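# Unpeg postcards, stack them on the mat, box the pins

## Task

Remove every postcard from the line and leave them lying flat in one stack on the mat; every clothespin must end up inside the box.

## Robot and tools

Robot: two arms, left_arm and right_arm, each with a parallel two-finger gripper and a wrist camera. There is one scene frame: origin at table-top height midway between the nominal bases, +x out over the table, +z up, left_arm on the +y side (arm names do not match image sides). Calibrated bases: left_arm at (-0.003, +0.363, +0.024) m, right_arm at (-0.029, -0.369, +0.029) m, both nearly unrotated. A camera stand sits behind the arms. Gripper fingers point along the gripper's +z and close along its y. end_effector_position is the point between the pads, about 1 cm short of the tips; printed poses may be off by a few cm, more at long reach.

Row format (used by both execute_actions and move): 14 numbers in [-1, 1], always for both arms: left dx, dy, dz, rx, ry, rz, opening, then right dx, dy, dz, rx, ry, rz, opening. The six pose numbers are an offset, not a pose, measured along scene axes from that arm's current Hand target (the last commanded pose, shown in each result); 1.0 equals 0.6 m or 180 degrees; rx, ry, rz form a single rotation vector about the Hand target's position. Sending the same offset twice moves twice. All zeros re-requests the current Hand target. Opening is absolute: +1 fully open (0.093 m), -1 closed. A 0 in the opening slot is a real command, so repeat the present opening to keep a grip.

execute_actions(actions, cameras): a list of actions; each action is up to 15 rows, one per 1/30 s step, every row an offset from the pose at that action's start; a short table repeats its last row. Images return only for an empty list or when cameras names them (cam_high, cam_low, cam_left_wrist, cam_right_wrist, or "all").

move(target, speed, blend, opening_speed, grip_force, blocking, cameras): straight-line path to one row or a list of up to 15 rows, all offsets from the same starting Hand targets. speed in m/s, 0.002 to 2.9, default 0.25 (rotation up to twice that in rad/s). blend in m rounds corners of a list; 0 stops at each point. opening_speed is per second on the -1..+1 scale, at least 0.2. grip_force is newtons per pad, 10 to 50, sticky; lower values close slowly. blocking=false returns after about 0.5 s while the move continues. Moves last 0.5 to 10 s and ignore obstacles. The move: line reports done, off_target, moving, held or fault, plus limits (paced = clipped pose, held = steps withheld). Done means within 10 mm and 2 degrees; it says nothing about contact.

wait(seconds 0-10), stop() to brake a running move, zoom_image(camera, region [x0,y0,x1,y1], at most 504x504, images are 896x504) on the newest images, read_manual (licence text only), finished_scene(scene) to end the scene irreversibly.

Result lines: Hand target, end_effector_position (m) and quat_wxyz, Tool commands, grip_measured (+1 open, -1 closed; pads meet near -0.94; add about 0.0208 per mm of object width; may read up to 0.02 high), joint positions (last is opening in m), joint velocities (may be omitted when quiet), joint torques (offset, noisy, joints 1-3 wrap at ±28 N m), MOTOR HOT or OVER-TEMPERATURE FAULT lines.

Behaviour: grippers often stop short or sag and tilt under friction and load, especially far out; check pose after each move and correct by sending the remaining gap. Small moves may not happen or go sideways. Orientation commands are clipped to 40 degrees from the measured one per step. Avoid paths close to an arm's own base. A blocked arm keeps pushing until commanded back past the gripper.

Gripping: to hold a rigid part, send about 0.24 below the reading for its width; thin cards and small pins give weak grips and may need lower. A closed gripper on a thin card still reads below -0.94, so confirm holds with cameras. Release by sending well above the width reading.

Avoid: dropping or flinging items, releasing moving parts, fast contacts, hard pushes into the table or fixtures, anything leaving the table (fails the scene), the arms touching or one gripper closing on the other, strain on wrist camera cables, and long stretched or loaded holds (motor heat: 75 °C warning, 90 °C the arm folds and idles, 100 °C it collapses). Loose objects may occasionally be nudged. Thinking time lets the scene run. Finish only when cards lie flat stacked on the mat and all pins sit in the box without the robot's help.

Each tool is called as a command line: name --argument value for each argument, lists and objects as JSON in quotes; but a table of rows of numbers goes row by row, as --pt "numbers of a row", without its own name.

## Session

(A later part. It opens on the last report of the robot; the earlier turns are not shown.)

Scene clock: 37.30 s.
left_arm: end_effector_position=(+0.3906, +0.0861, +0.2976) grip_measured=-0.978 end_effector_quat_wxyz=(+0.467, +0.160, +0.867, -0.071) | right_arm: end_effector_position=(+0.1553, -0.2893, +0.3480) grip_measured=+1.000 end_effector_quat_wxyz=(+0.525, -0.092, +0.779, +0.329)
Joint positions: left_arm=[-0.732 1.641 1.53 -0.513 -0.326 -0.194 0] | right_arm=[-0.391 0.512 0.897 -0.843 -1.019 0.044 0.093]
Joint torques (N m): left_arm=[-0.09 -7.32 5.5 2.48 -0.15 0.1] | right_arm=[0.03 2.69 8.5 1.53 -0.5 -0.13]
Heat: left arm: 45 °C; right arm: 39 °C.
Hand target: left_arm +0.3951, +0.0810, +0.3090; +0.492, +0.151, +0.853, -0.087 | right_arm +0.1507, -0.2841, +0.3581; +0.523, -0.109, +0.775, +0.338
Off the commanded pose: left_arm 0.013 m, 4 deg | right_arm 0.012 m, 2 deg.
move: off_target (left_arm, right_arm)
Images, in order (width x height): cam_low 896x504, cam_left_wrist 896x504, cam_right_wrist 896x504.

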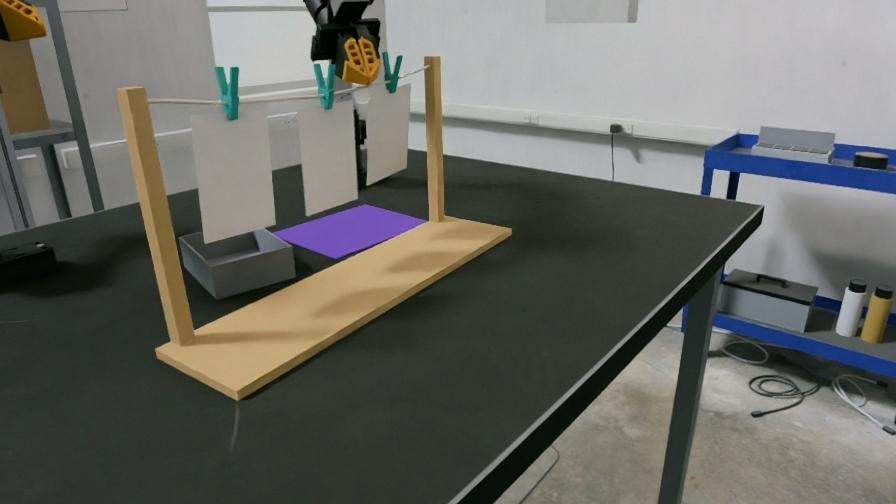

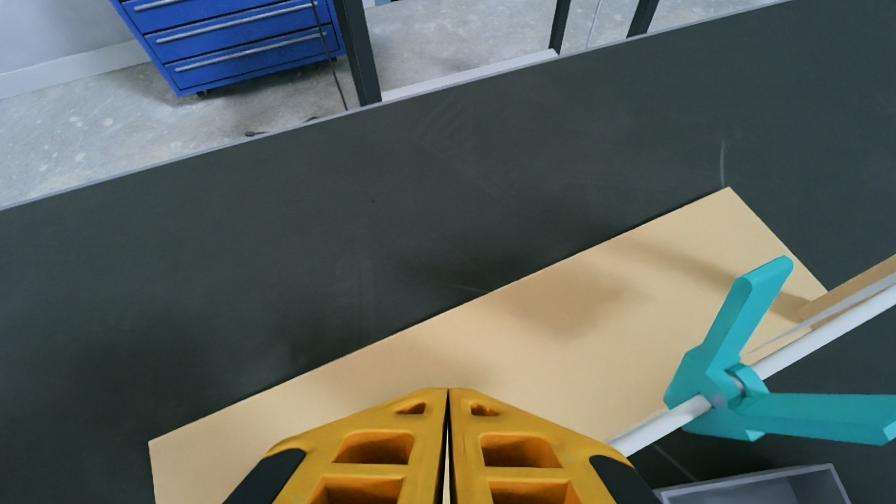

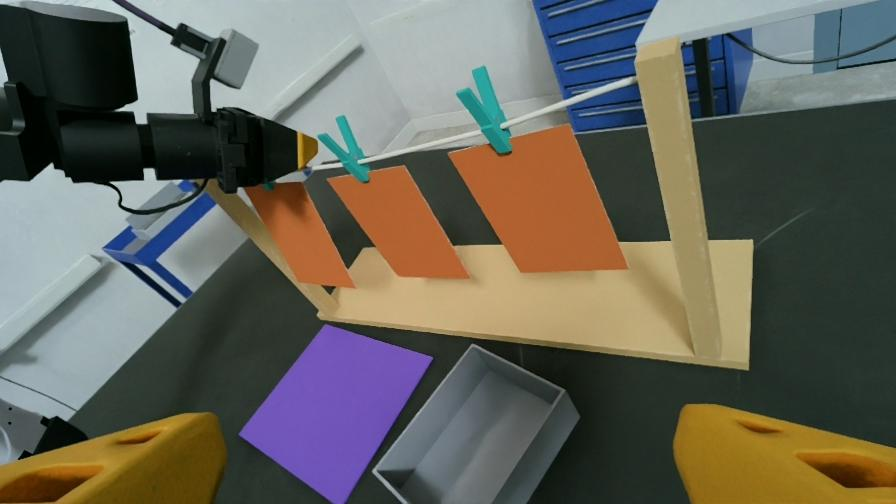

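move --target '[-0.008,0.15,0.01,0,0,0,-1,0,0,0,0,0,0,1]' --speed 0.06 --cameras '["cam_left_wrist","cam_low","cam_right_wrist"]'

Scene clock: 39.67 s.
left_arm: end_effector_position=(+0.3881, +0.1590, +0.3020) grip_measured=-0.978 end_effector_quat_wxyz=(+0.469, +0.158, +0.864, -0.094) | right_arm: end_effector_position=(+0.1553, -0.2893, +0.3480) grip_measured=+1.000 end_effector_quat_wxyz=(+0.525, -0.092, +0.779, +0.329)
Joint positions: left_arm=[-0.536 1.452 1.346 -0.473 -0.126 -0.1 0] | right_arm=[-0.391 0.512 0.897 -0.843 -1.019 0.044 0.093]
Joint torques (N m): left_arm=[0.95 -7.75 5.35 2.18 -0.17 0.27] | right_arm=[-0.01 2.67 8.54 1.54 -0.5 -0.15]
Heat: left arm: 45 °C; right arm: 39 °C.
Hand target: left_arm +0.3903, +0.1710, +0.3150; +0.492, +0.151, +0.853, -0.087 | right_arm +0.1507, -0.2841, +0.3581; +0.523, -0.109, +0.775, +0.338
Off the commanded pose: left_arm 0.018 m, 3 deg | right_arm 0.012 m, 2 deg.
move: off_target (left_arm, right_arm)
Images, in order (width x height): cam_low 896x504, cam_left_wrist 896x504, cam_right_wrist 896x504.

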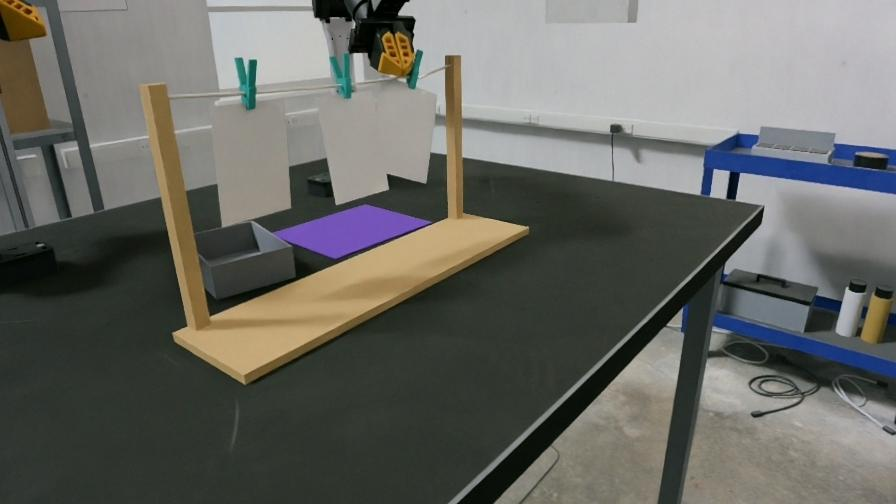

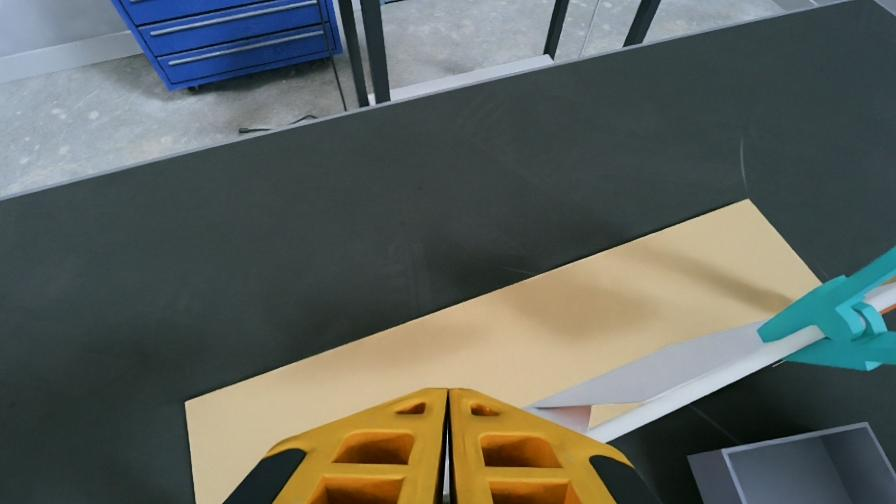

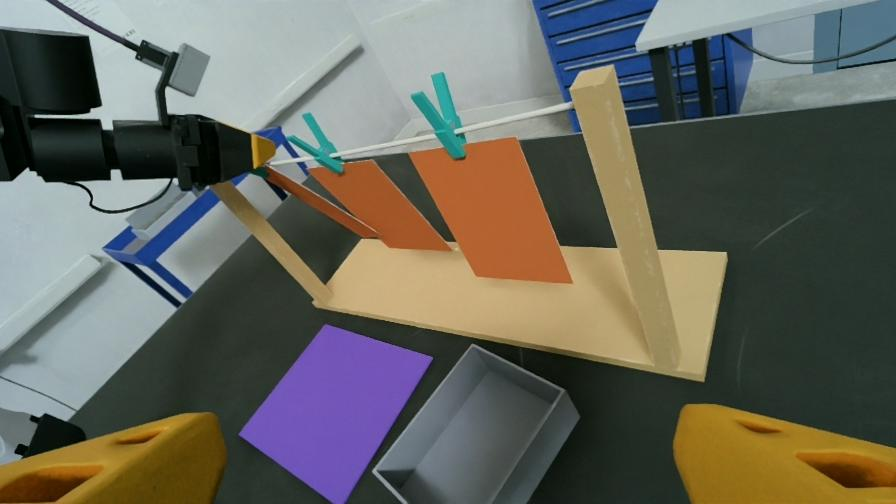

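move --pt "0 -0.01 0.12 0 0 0 -1 0 0 0 0 0 0 1" --pt "-0.25 0.1 0.1 0 0 0 -1 0 0 0 0 0 0 1" --blend '[0.02,0]'

move --target '[0,0,0,0,0,0,-1,0.407,0.14,0.053,-0.1014,-0.0989,0.253,1]' --cameras '["all"]'

Scene clock: 42.87 s.
left_arm: end_effector_position=(+0.2435, +0.2248, +0.3882) grip_measured=-0.978 end_effector_quat_wxyz=(+0.510, +0.158, +0.839, -0.100) | right_arm: end_effector_position=(+0.1553, -0.2893, +0.3480) grip_measured=+1.000 end_effector_quat_wxyz=(+0.525, -0.092, +0.779, +0.329)
Joint positions: left_arm=[-0.666 0.949 1.335 -0.88 -0.249 -0.14 0] | right_arm=[-0.391 0.512 0.897 -0.843 -1.019 0.044 0.093]
Joint torques (N m): left_arm=[-0.9 -0.61 4.75 1.54 -0.31 -0.06] | right_arm=[-0.01 2.71 8.47 1.53 -0.51 -0.13]
Heat: left arm: 45 °C; right arm: 39 °C.
Hand target: left_arm +0.2403, +0.2310, +0.3750; +0.492, +0.151, +0.853, -0.087 | right_arm +0.1507, -0.2841, +0.3581; +0.523, -0.109, +0.775, +0.338
Off the commanded pose: left_arm 0.015 m, 3 deg | right_arm 0.012 m, 2 deg.
move: off_target (left_arm, right_arm)

Scene clock: 46.70 s.
left_arm: end_effector_position=(+0.2435, +0.2248, +0.3882) grip_measured=-0.978 end_effector_quat_wxyz=(+0.510, +0.158, +0.839, -0.100) | right_arm: end_effector_position=(+0.4008, -0.2019, +0.3751) grip_measured=+1.000 end_effector_quat_wxyz=(+0.427, -0.516, +0.647, +0.365)
Joint positions: left_arm=[-0.666 0.949 1.335 -0.88 -0.249 -0.14 0] | right_arm=[0.031 2.069 2.358 -1.35 -1.135 -0.985 0.093]
Joint torques (N m): left_arm=[-0.9 -0.65 4.7 1.53 -0.31 -0.08] | right_arm=[0.64 -9.09 8.25 0.96 -0.74 -0.13]
Heat: left arm: 45 °C; right arm: 39 °C.
Hand target: left_arm +0.2403, +0.2310, +0.3750; +0.492, +0.151, +0.853, -0.087 | right_arm +0.3949, -0.2001, +0.3899; +0.439, -0.526, +0.628, +0.368
Off the commanded pose: left_arm 0.015 m, 3 deg | right_arm 0.016 m, 3 deg.
move: off_target (left_arm, right_arm)

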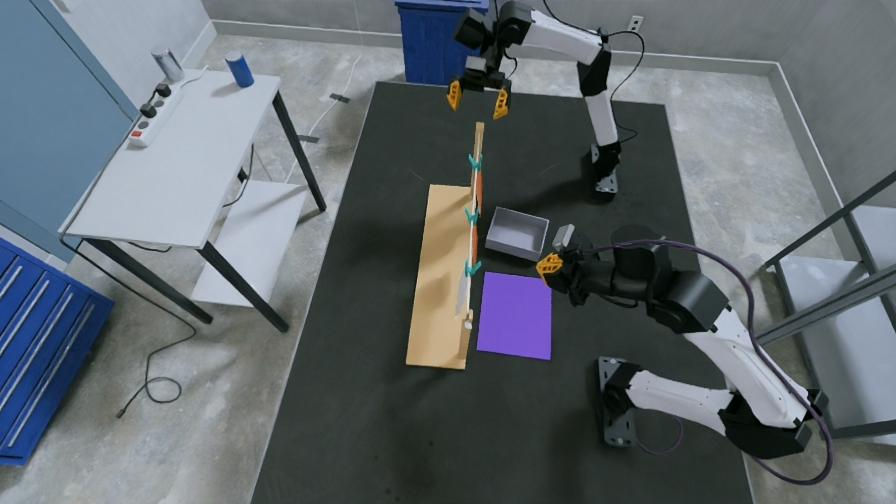

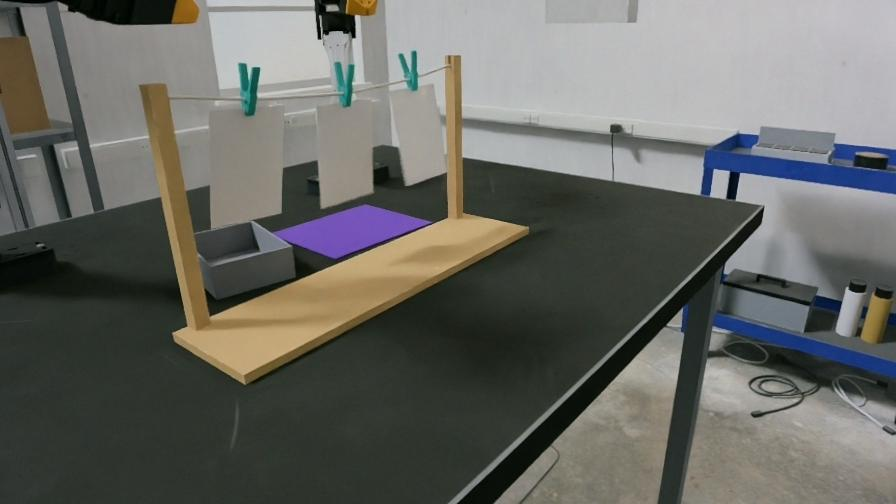

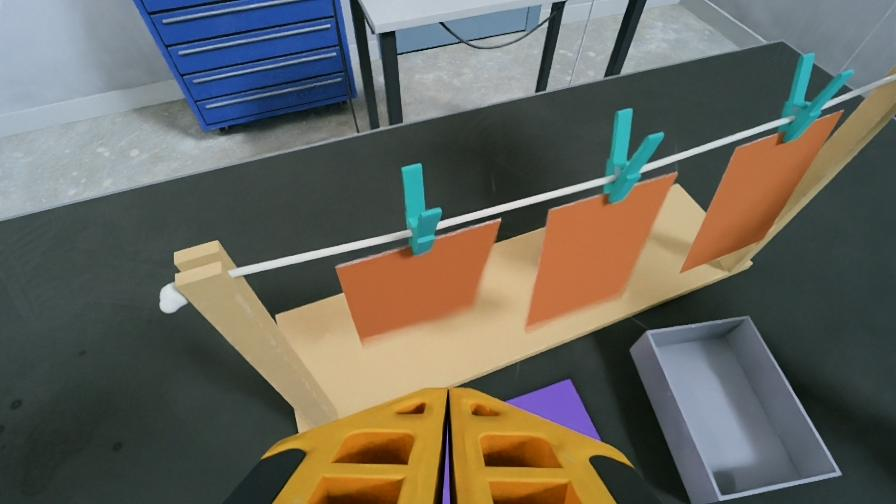

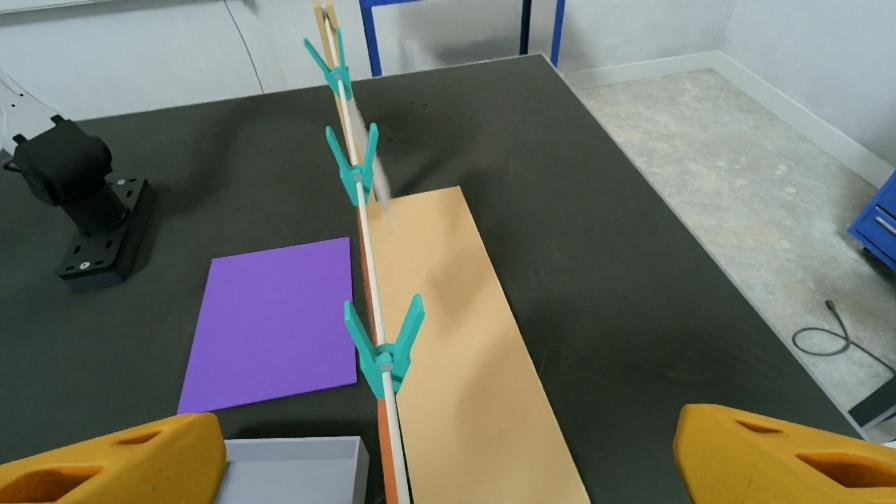

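move --target '[0,0,0,0,0,0,-1,-0.025,0.02,-0.0167,-0.0278,0.0012,0.0832,0.1]' --cameras '["all"]'

Scene clock: 49.07 s.
left_arm: end_effector_position=(+0.2435, +0.2248, +0.3882) grip_measured=-0.978 end_effector_quat_wxyz=(+0.510, +0.158, +0.839, -0.100) | right_arm: end_effector_position=(+0.3905, -0.1887, +0.3672) grip_measured=+0.102 end_effector_quat_wxyz=(-0.421, +0.576, -0.602, -0.359)
Joint positions: left_arm=[-0.666 0.949 1.335 -0.88 -0.249 -0.14 0] | right_arm=[0.062 2.165 2.513 -1.548 -1.141 -1.223 0.05]
Joint torques (N m): left_arm=[-0.92 -0.65 4.74 1.54 -0.31 -0.09] | right_arm=[0.53 -11.25 3.66 0.78 -0.84 -0.13]
Heat: left arm: 44 °C; right arm: 38 °C.
Hand target: left_arm +0.2403, +0.2310, +0.3750; +0.492, +0.151, +0.853, -0.087 | right_arm +0.3799, -0.1881, +0.3799; -0.363, +0.622, -0.570, -0.396
Off the commanded pose: left_arm 0.015 m, 3 deg | right_arm 0.017 m, 10 deg.
joint sent to its limit (right arm) — joint 4 (wrist pitch), lower limit. The joint targets are off in position and orientation.
move: off_target (left_arm, right_arm)

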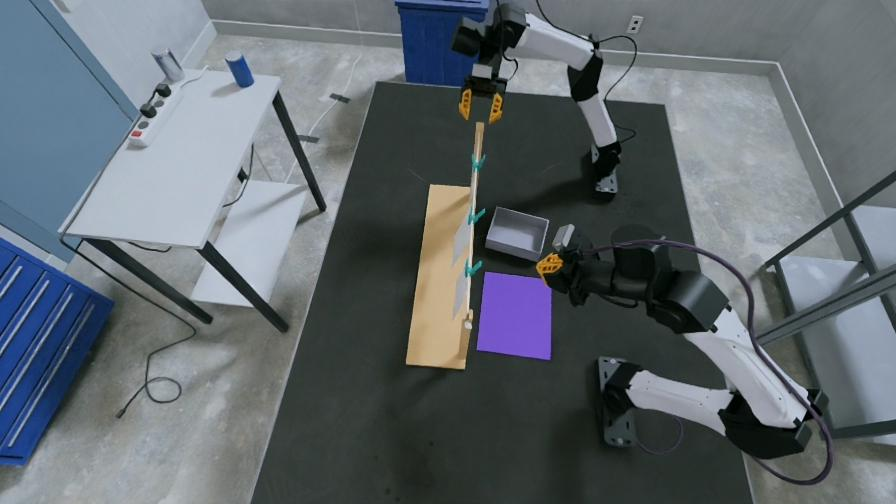

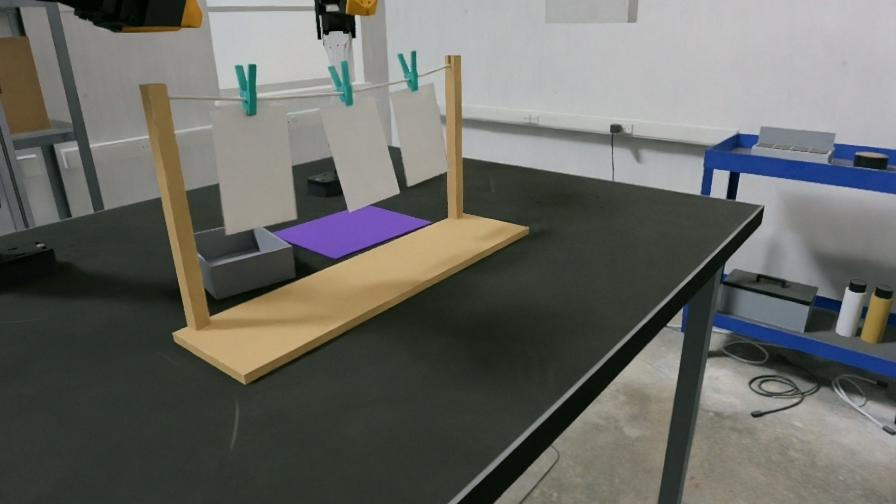

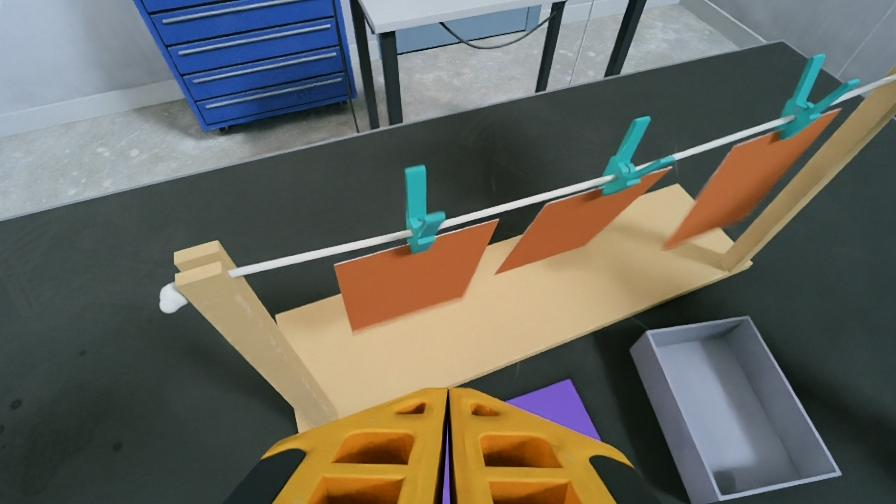

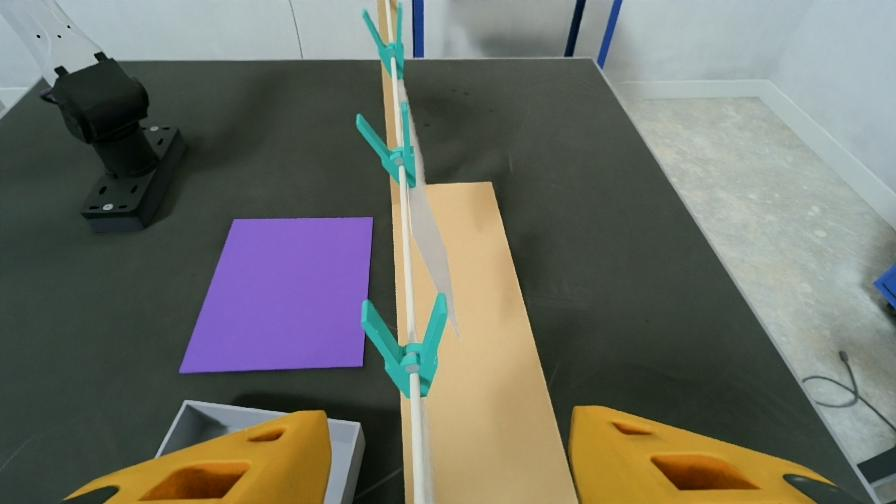

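move --target '[0,0,0,0,0,0,-1,-0.006,0.055,-0.05,0,0,0,0.1]' --speed 0.15 --cameras '["cam_right_wrist","cam_low"]'

Scene clock: 50.67 s.
left_arm: end_effector_position=(+0.2435, +0.2248, +0.3882) grip_measured=-0.978 end_effector_quat_wxyz=(+0.510, +0.158, +0.839, -0.100) | right_arm: end_effector_position=(+0.3798, -0.1532, +0.3482) grip_measured=+0.102 end_effector_quat_wxyz=(-0.392, +0.601, -0.581, -0.385)
Joint positions: left_arm=[-0.666 0.949 1.335 -0.88 -0.249 -0.14 0] | right_arm=[0.146 2.194 2.487 -1.55 -1.141 -1.254 0.05]
Joint torques (N m): left_arm=[-0.94 -0.66 4.77 1.54 -0.32 -0.08] | right_arm=[0.29 -10.1 4.12 0.71 -0.47 -0.12]
Heat: left arm: 44 °C; right arm: 38 °C.
Hand target: left_arm +0.2403, +0.2310, +0.3750; +0.492, +0.151, +0.853, -0.087 | right_arm +0.3763, -0.1551, +0.3499; -0.363, +0.622, -0.570, -0.396
Off the commanded pose: left_arm 0.015 m, 3 deg | right_arm 0.004 m, 4 deg.
joint sent to its limit (right arm) — joint 4 (wrist pitch), lower limit. The joint targets are off in position and orientation.
move: off_target (left_arm, right_arm)
Images, in order (width x height): cam_low 896x504, cam_right_wrist 896x504.

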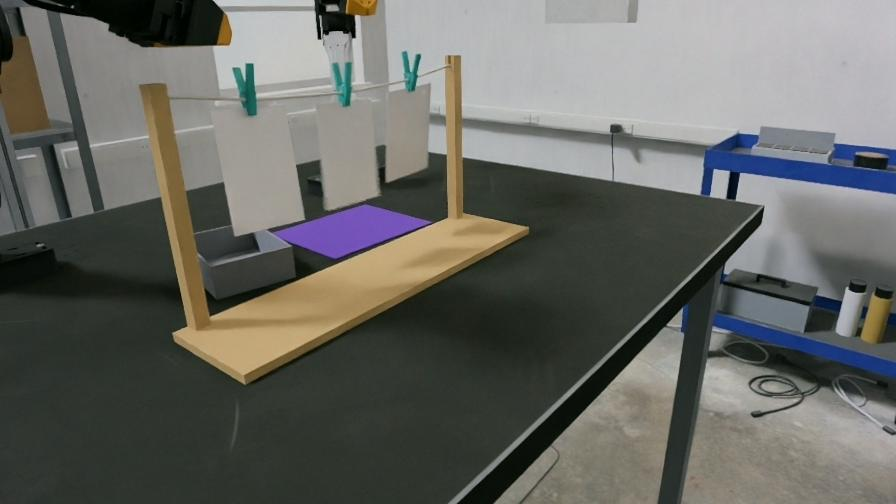

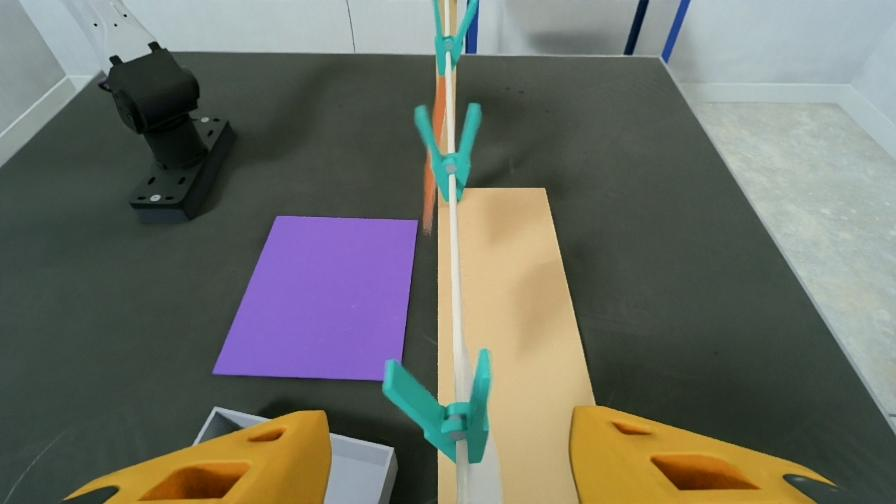

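move --target '[0,0,0,0,0,0,-1,0.007,0.047,-0.058,0,0,0,0.1]' --speed 0.08 --cameras '["cam_right_wrist","cam_low","cam_left_wrist"]'

Scene clock: 52.03 s.
left_arm: end_effector_position=(+0.2435, +0.2248, +0.3882) grip_measured=-0.978 end_effector_quat_wxyz=(+0.510, +0.158, +0.839, -0.100) | right_arm: end_effector_position=(+0.3771, -0.1248, +0.3139) grip_measured=+0.102 end_effector_quat_wxyz=(-0.351, +0.608, -0.577, -0.416)
Joint positions: left_arm=[-0.666 0.949 1.335 -0.88 -0.249 -0.14 0] | right_arm=[0.21 2.261 2.465 -1.55 -1.14 -1.266 0.05]
Joint torques (N m): left_arm=[-0.94 -0.68 4.75 1.54 -0.31 -0.08] | right_arm=[0.28 -10.69 4.71 0.99 -0.26 -0.15]
Heat: left arm: 44 °C; right arm: 38 °C.
Hand target: left_arm +0.2403, +0.2310, +0.3750; +0.492, +0.151, +0.853, -0.087 | right_arm +0.3805, -0.1269, +0.3151; -0.363, +0.622, -0.570, -0.396
Off the commanded pose: left_arm 0.015 m, 3 deg | right_arm 0.004 m, 3 deg.
move: off_target (left_arm, right_arm)
Images, in order (width x height): cam_low 896x504, cam_left_wrist 896x504, cam_right_wrist 896x504.

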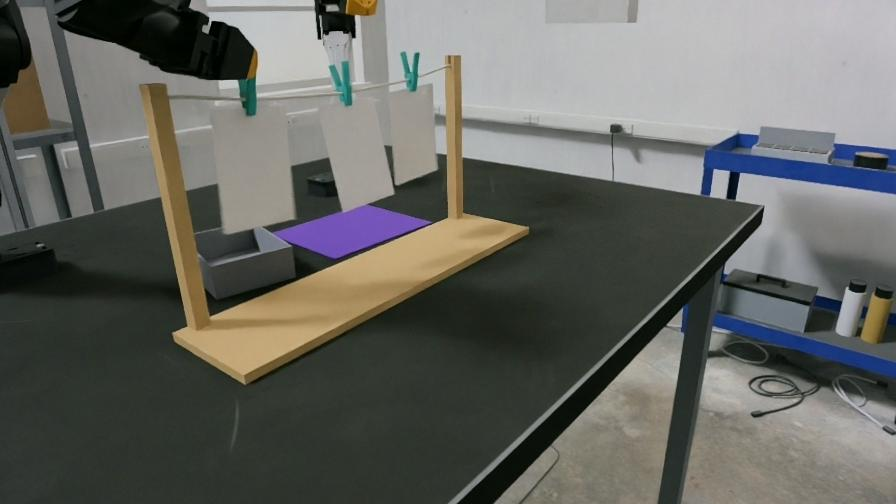

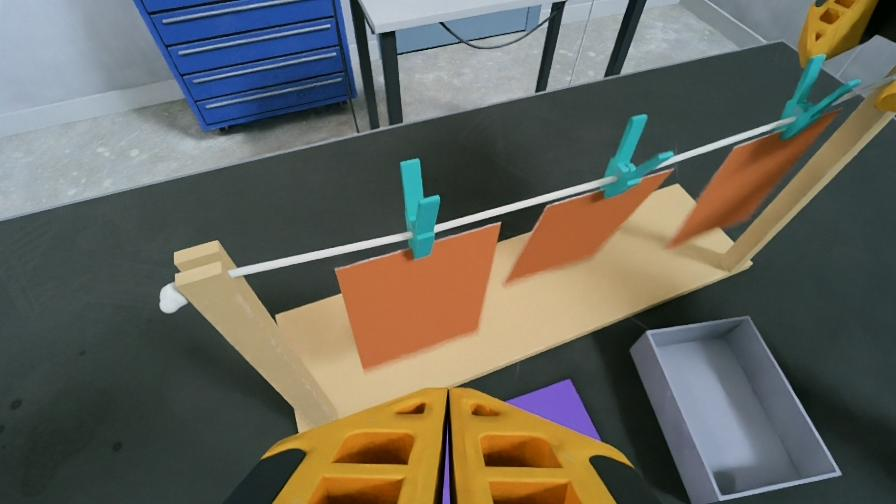

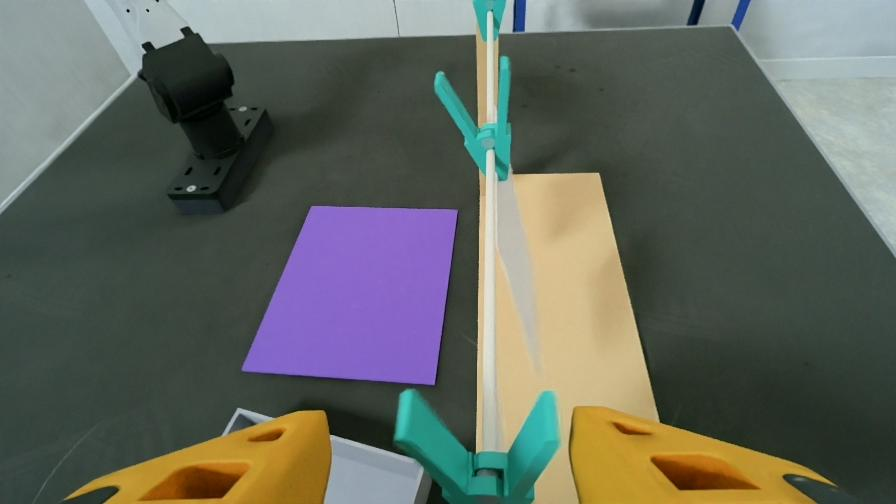

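move --pt "0 0 0 0 0 0 -1 0.0115 0 0 0 0 0 0.1" --pt "0 0 0 0 0 0 -1 0.038 0 -0.003 0.0041 0.129 -0.0585 0.1" --pt "0 0 0 0 0 0 -1 0.058 0 -0.018 0.0083 0.2583 -0.1169 0.1" --speed 0.06 --blend '[0.005,0.005,0]' --cameras '["all"]'

Scene clock: 62.30 s.
left_arm: end_effector_position=(+0.2435, +0.2248, +0.3882) grip_measured=-0.978 end_effector_quat_wxyz=(+0.510, +0.158, +0.839, -0.100) | right_arm: end_effector_position=(+0.4123, -0.1234, +0.2862) grip_measured=+0.102 end_effector_quat_wxyz=(+0.152, -0.296, +0.778, +0.533)
Joint positions: left_arm=[-0.666 0.949 1.335 -0.88 -0.249 -0.14 0] | right_arm=[0.195 2.385 2.548 -1.473 -1.16 -0.359 0.05]
Joint torques (N m): left_arm=[-0.94 -0.65 4.7 1.55 -0.31 -0.09] | right_arm=[-0.46 -13.09 4.25 1.28 -0.88 0.11]
Heat: left arm: 43 °C; right arm: 38 °C.
Hand target: left_arm +0.2403, +0.2310, +0.3750; +0.492, +0.151, +0.853, -0.087 | right_arm +0.4153, -0.1269, +0.3043; +0.182, -0.300, +0.762, +0.544
Off the commanded pose: left_arm 0.015 m, 3 deg | right_arm 0.019 m, 4 deg.
move: off_target (left_arm, right_arm); blend cut to 0.0034 m at target 1

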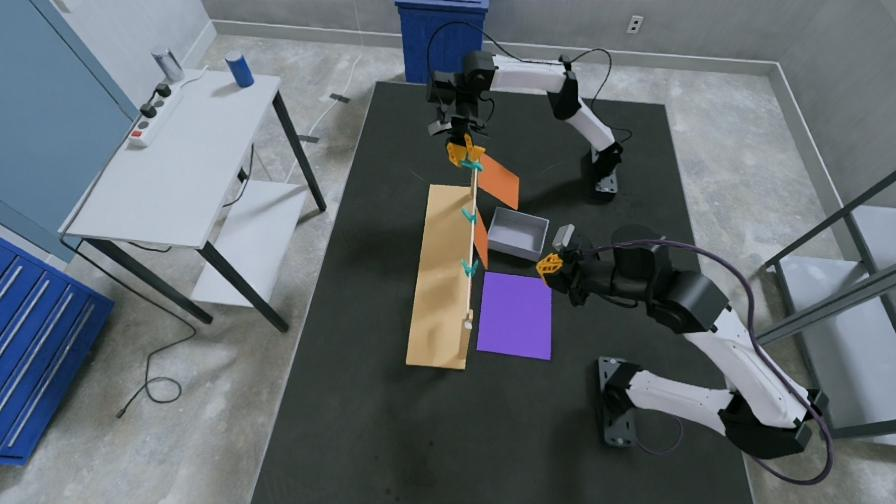

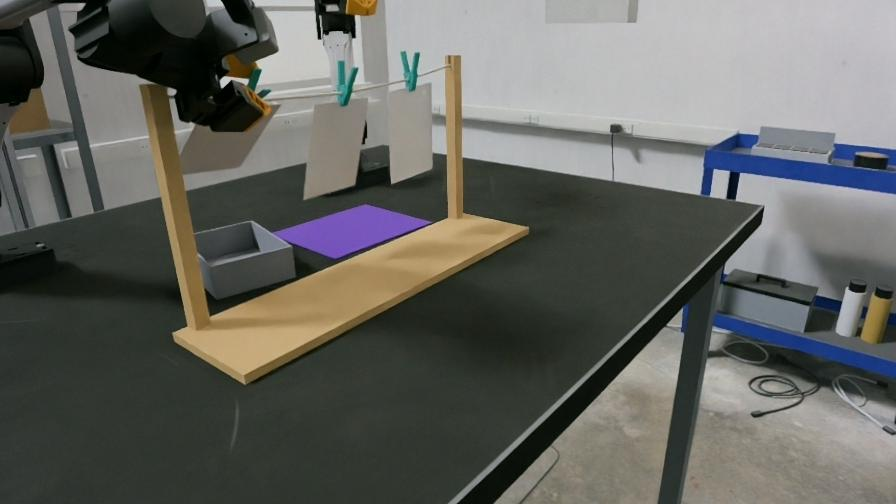

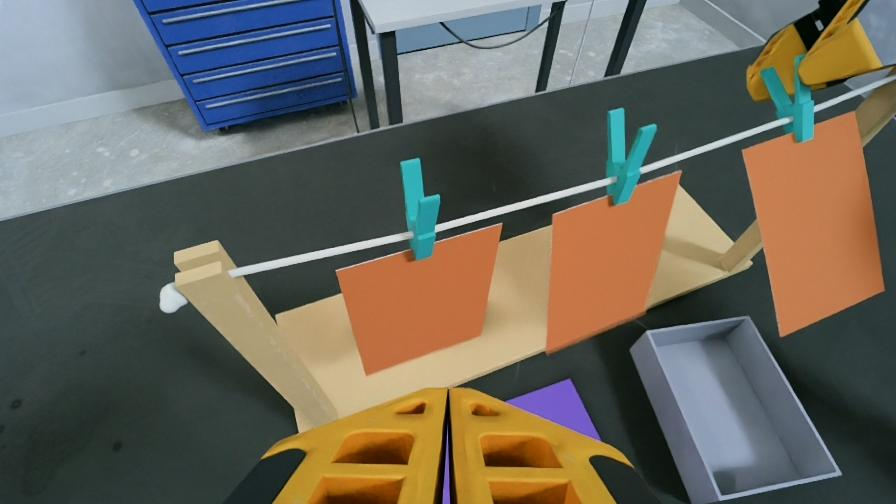

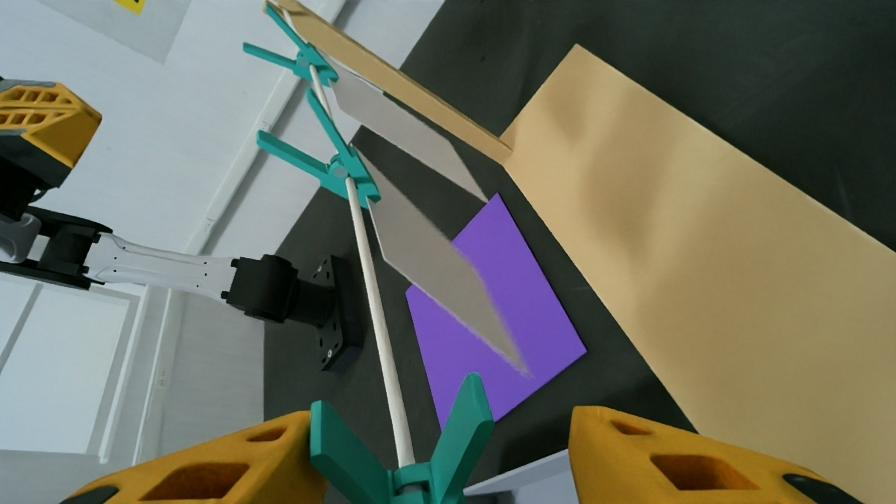

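move --pt "-0.017 -0.185 -0.208 -0.4018 0.0277 -0.1916 0.2 0 0 0 0 0 0 0.1" --pt "0.043 -0.375 -0.317 -0.4018 0.0277 -0.1916 0.2 0 0 0 0 0 0 0.1" --blend '[0.03,0]' --cameras '["all"]'

Scene clock: 67.57 s.
left_arm: end_effector_position=(+0.2567, +0.0088, +0.1480) grip_measured=+0.198 end_effector_quat_wxyz=(+0.319, +0.055, +0.705, -0.631) | right_arm: end_effector_position=(+0.4127, -0.1233, +0.2863) grip_measured=+0.102 end_effector_quat_wxyz=(+0.153, -0.296, +0.778, +0.533)
Joint positions: left_arm=[-0.8 1.943 0.492 1.452 0.387 -1.025 0.055] | right_arm=[0.195 2.385 2.548 -1.47 -1.16 -0.358 0.05]
Joint torques (N m): left_arm=[-0.69 -5.34 5.82 3.27 -0.27 0.42] | right_arm=[-0.44 -13.23 3.97 1.29 -0.87 0.12]
Heat: left arm: 45 °C; right arm: 38 °C.
Hand target: left_arm +0.2661, +0.0060, +0.1848; +0.406, +0.062, +0.580, -0.704 | right_arm +0.4153, -0.1269, +0.3043; +0.182, -0.300, +0.762, +0.544
Off the commanded pose: left_arm 0.038 m, 19 deg | right_arm 0.019 m, 4 deg.
joint sent to its limit (left arm) — joint 4 (wrist pitch), upper limit. The joint targets are off in position and orientation.
move: off_target (left_arm, right_arm)

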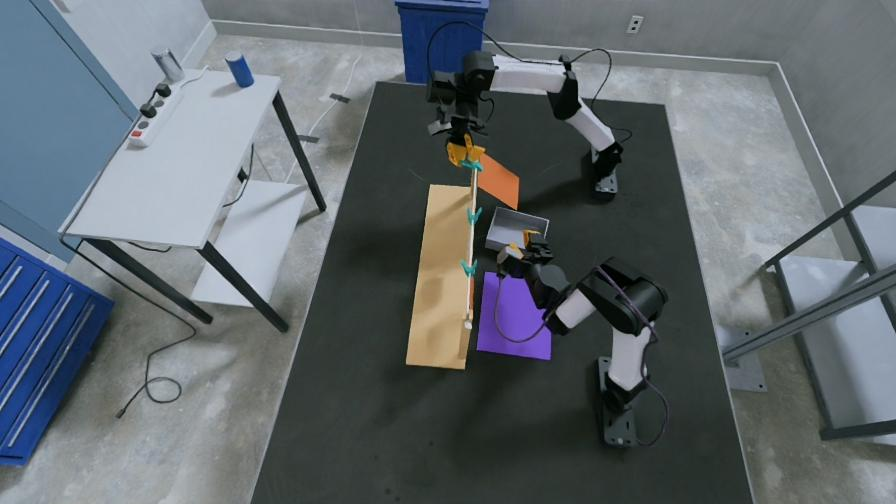

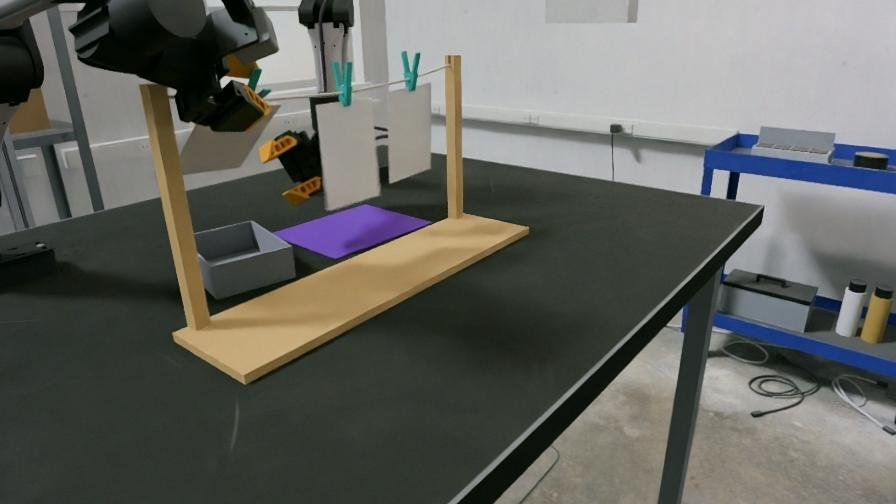

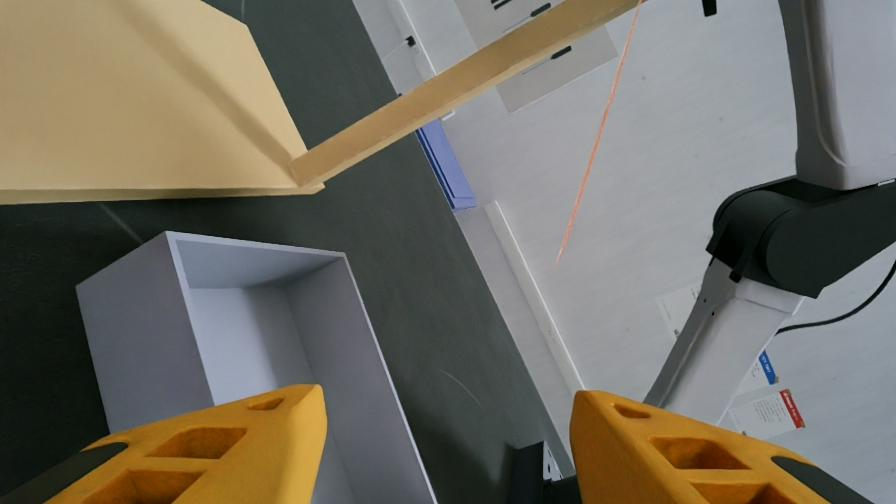

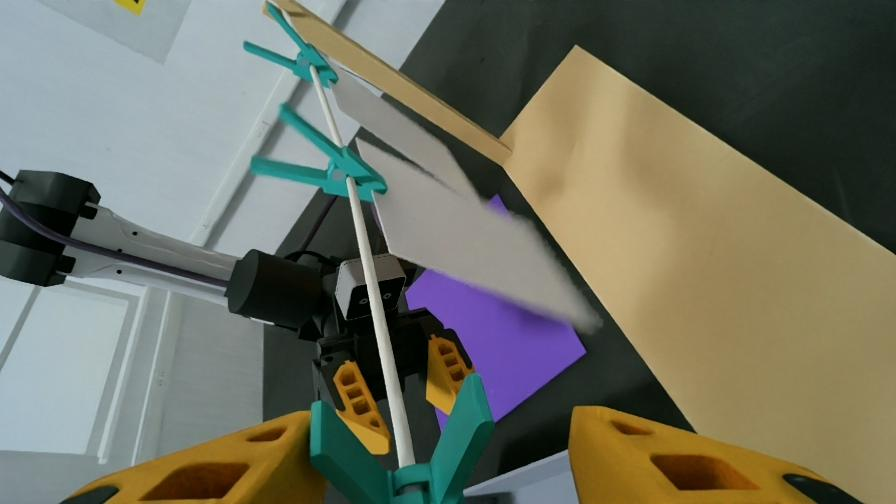

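move --target '[0.0327,-0.06,0.0337,0.0234,-0.0083,-0.0276,0.5,0,0,0,0,0,0,0.1]' --speed 0.12 --cameras '["cam_left_wrist","cam_low"]'

Scene clock: 70.23 s.
left_arm: end_effector_position=(+0.2802, -0.0302, +0.1694) grip_measured=+0.497 end_effector_quat_wxyz=(+0.325, +0.092, +0.667, -0.664) | right_arm: end_effector_position=(+0.4127, -0.1233, +0.2863) grip_measured=+0.102 end_effector_quat_wxyz=(+0.153, -0.296, +0.778, +0.533)
Joint positions: left_arm=[-0.8 2.053 0.705 1.452 0.456 -1.025 0.069] | right_arm=[0.195 2.385 2.548 -1.47 -1.16 -0.358 0.05]
Joint torques (N m): left_arm=[-0.16 -6.42 6.43 3.21 0.01 0.33] | right_arm=[-0.42 -13.26 3.99 1.28 -0.87 0.12]
Heat: left arm: 47 °C; right arm: 38 °C.
Hand target: left_arm +0.2857, -0.0300, +0.2050; +0.380, +0.111, +0.597, -0.698 | right_arm +0.4153, -0.1269, +0.3043; +0.182, -0.300, +0.762, +0.544
Off the commanded pose: left_arm 0.036 m, 11 deg | right_arm 0.019 m, 4 deg.
joint sent to its limit (left arm) — joint 4 (wrist pitch), upper limit. The joint targets are off in position and orientation.
move: off_target (left_arm, right_arm)
Images, in order (width x height): cam_low 896x504, cam_left_wrist 896x504.

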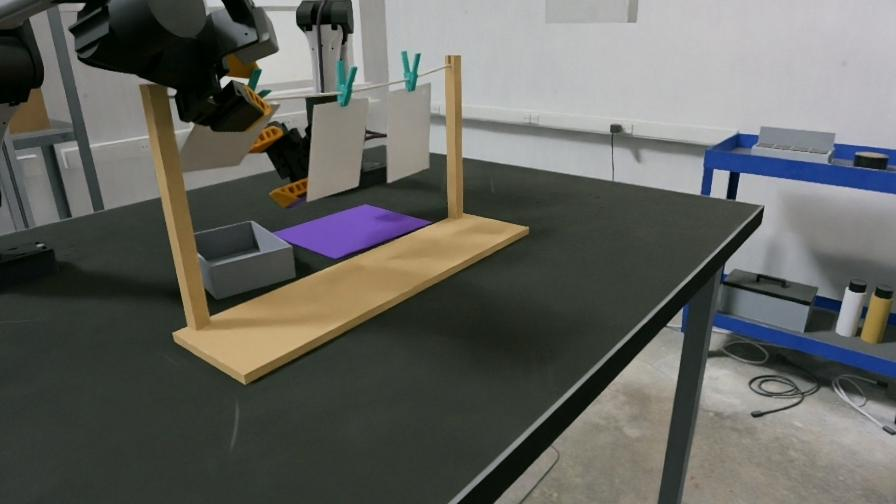

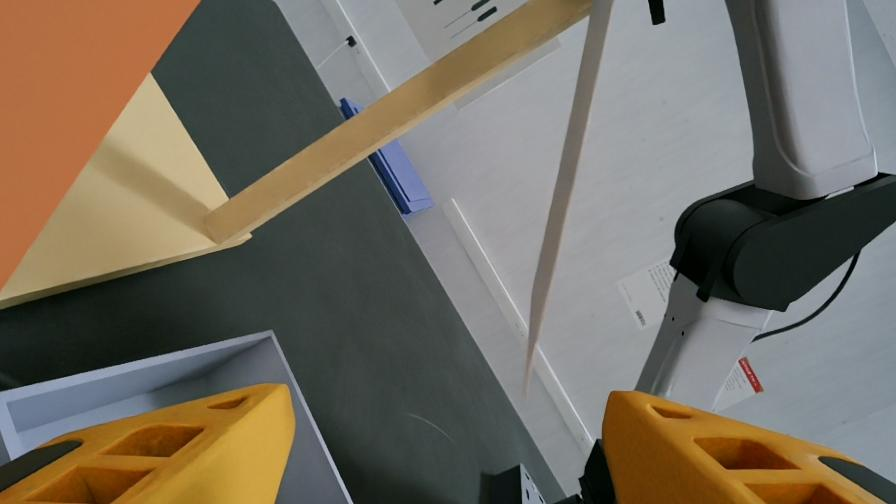

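move --target '[0.024,0.0,0.06,0,0,0,0.5,0,0,0,0,0,0,0.1]' --speed 0.1 --cameras '["cam_left_wrist","cam_low","cam_right_wrist"]'

Scene clock: 71.67 s.
left_arm: end_effector_position=(+0.2996, -0.0291, +0.2041) grip_measured=+0.497 end_effector_quat_wxyz=(+0.354, +0.099, +0.635, -0.679) | right_arm: end_effector_position=(+0.4127, -0.1233, +0.2863) grip_measured=+0.102 end_effector_quat_wxyz=(+0.153, -0.296, +0.778, +0.533)
Joint positions: left_arm=[-0.763 2.03 0.775 1.452 0.479 -1.027 0.069] | right_arm=[0.195 2.385 2.548 -1.47 -1.16 -0.358 0.05]
Joint torques (N m): left_arm=[0.1 -10.36 6.8 2.24 0 0.05] | right_arm=[-0.43 -13.26 3.92 1.29 -0.87 0.11]
Heat: left arm: 47 °C; right arm: 39 °C.
Hand target: left_arm +0.3001, -0.0300, +0.2410; +0.380, +0.111, +0.597, -0.698 | right_arm +0.4153, -0.1269, +0.3043; +0.182, -0.300, +0.762, +0.544
Off the commanded pose: left_arm 0.037 m, 6 deg | right_arm 0.019 m, 4 deg.
move: off_target (left_arm, right_arm)
Images, in order (width x height): cam_low 896x504, cam_left_wrist 896x504, cam_right_wrist 896x504.

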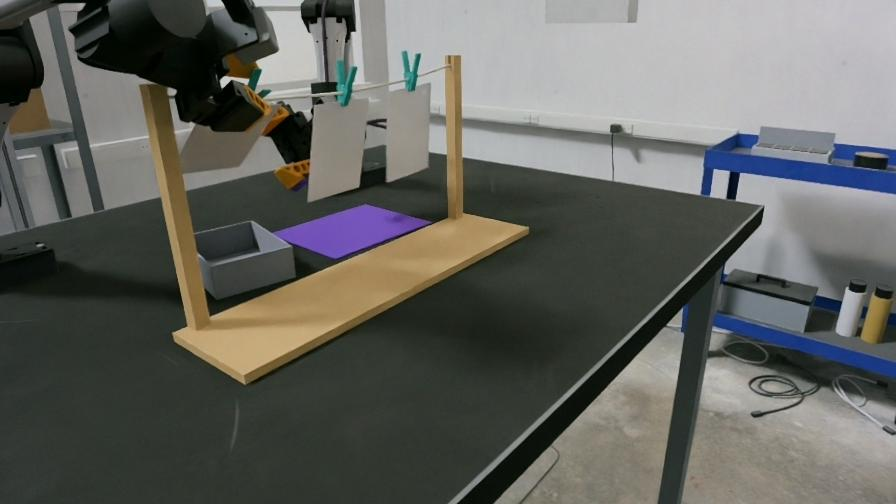

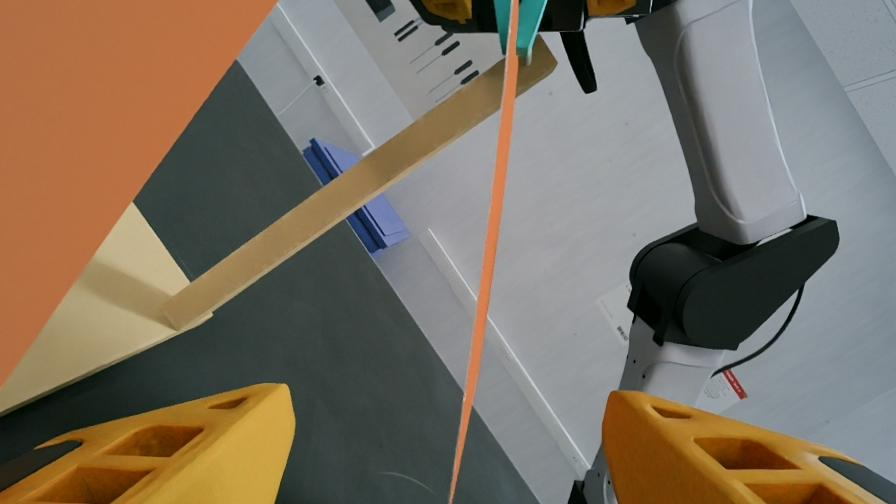

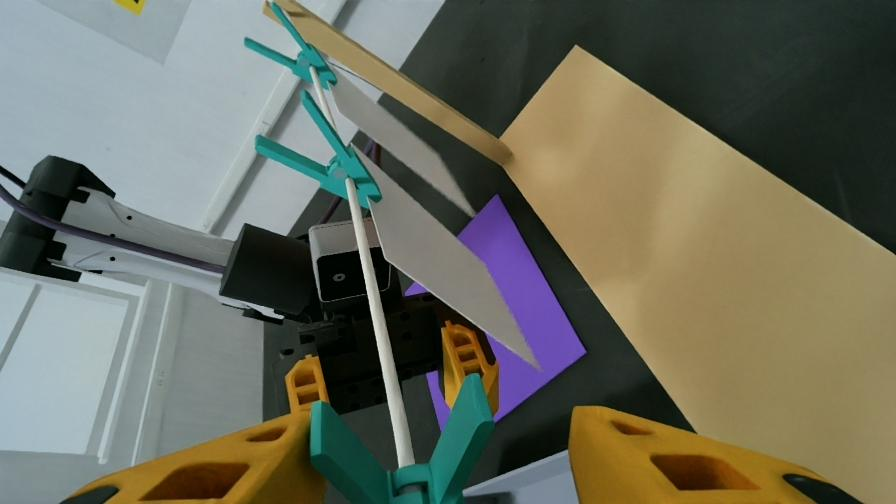

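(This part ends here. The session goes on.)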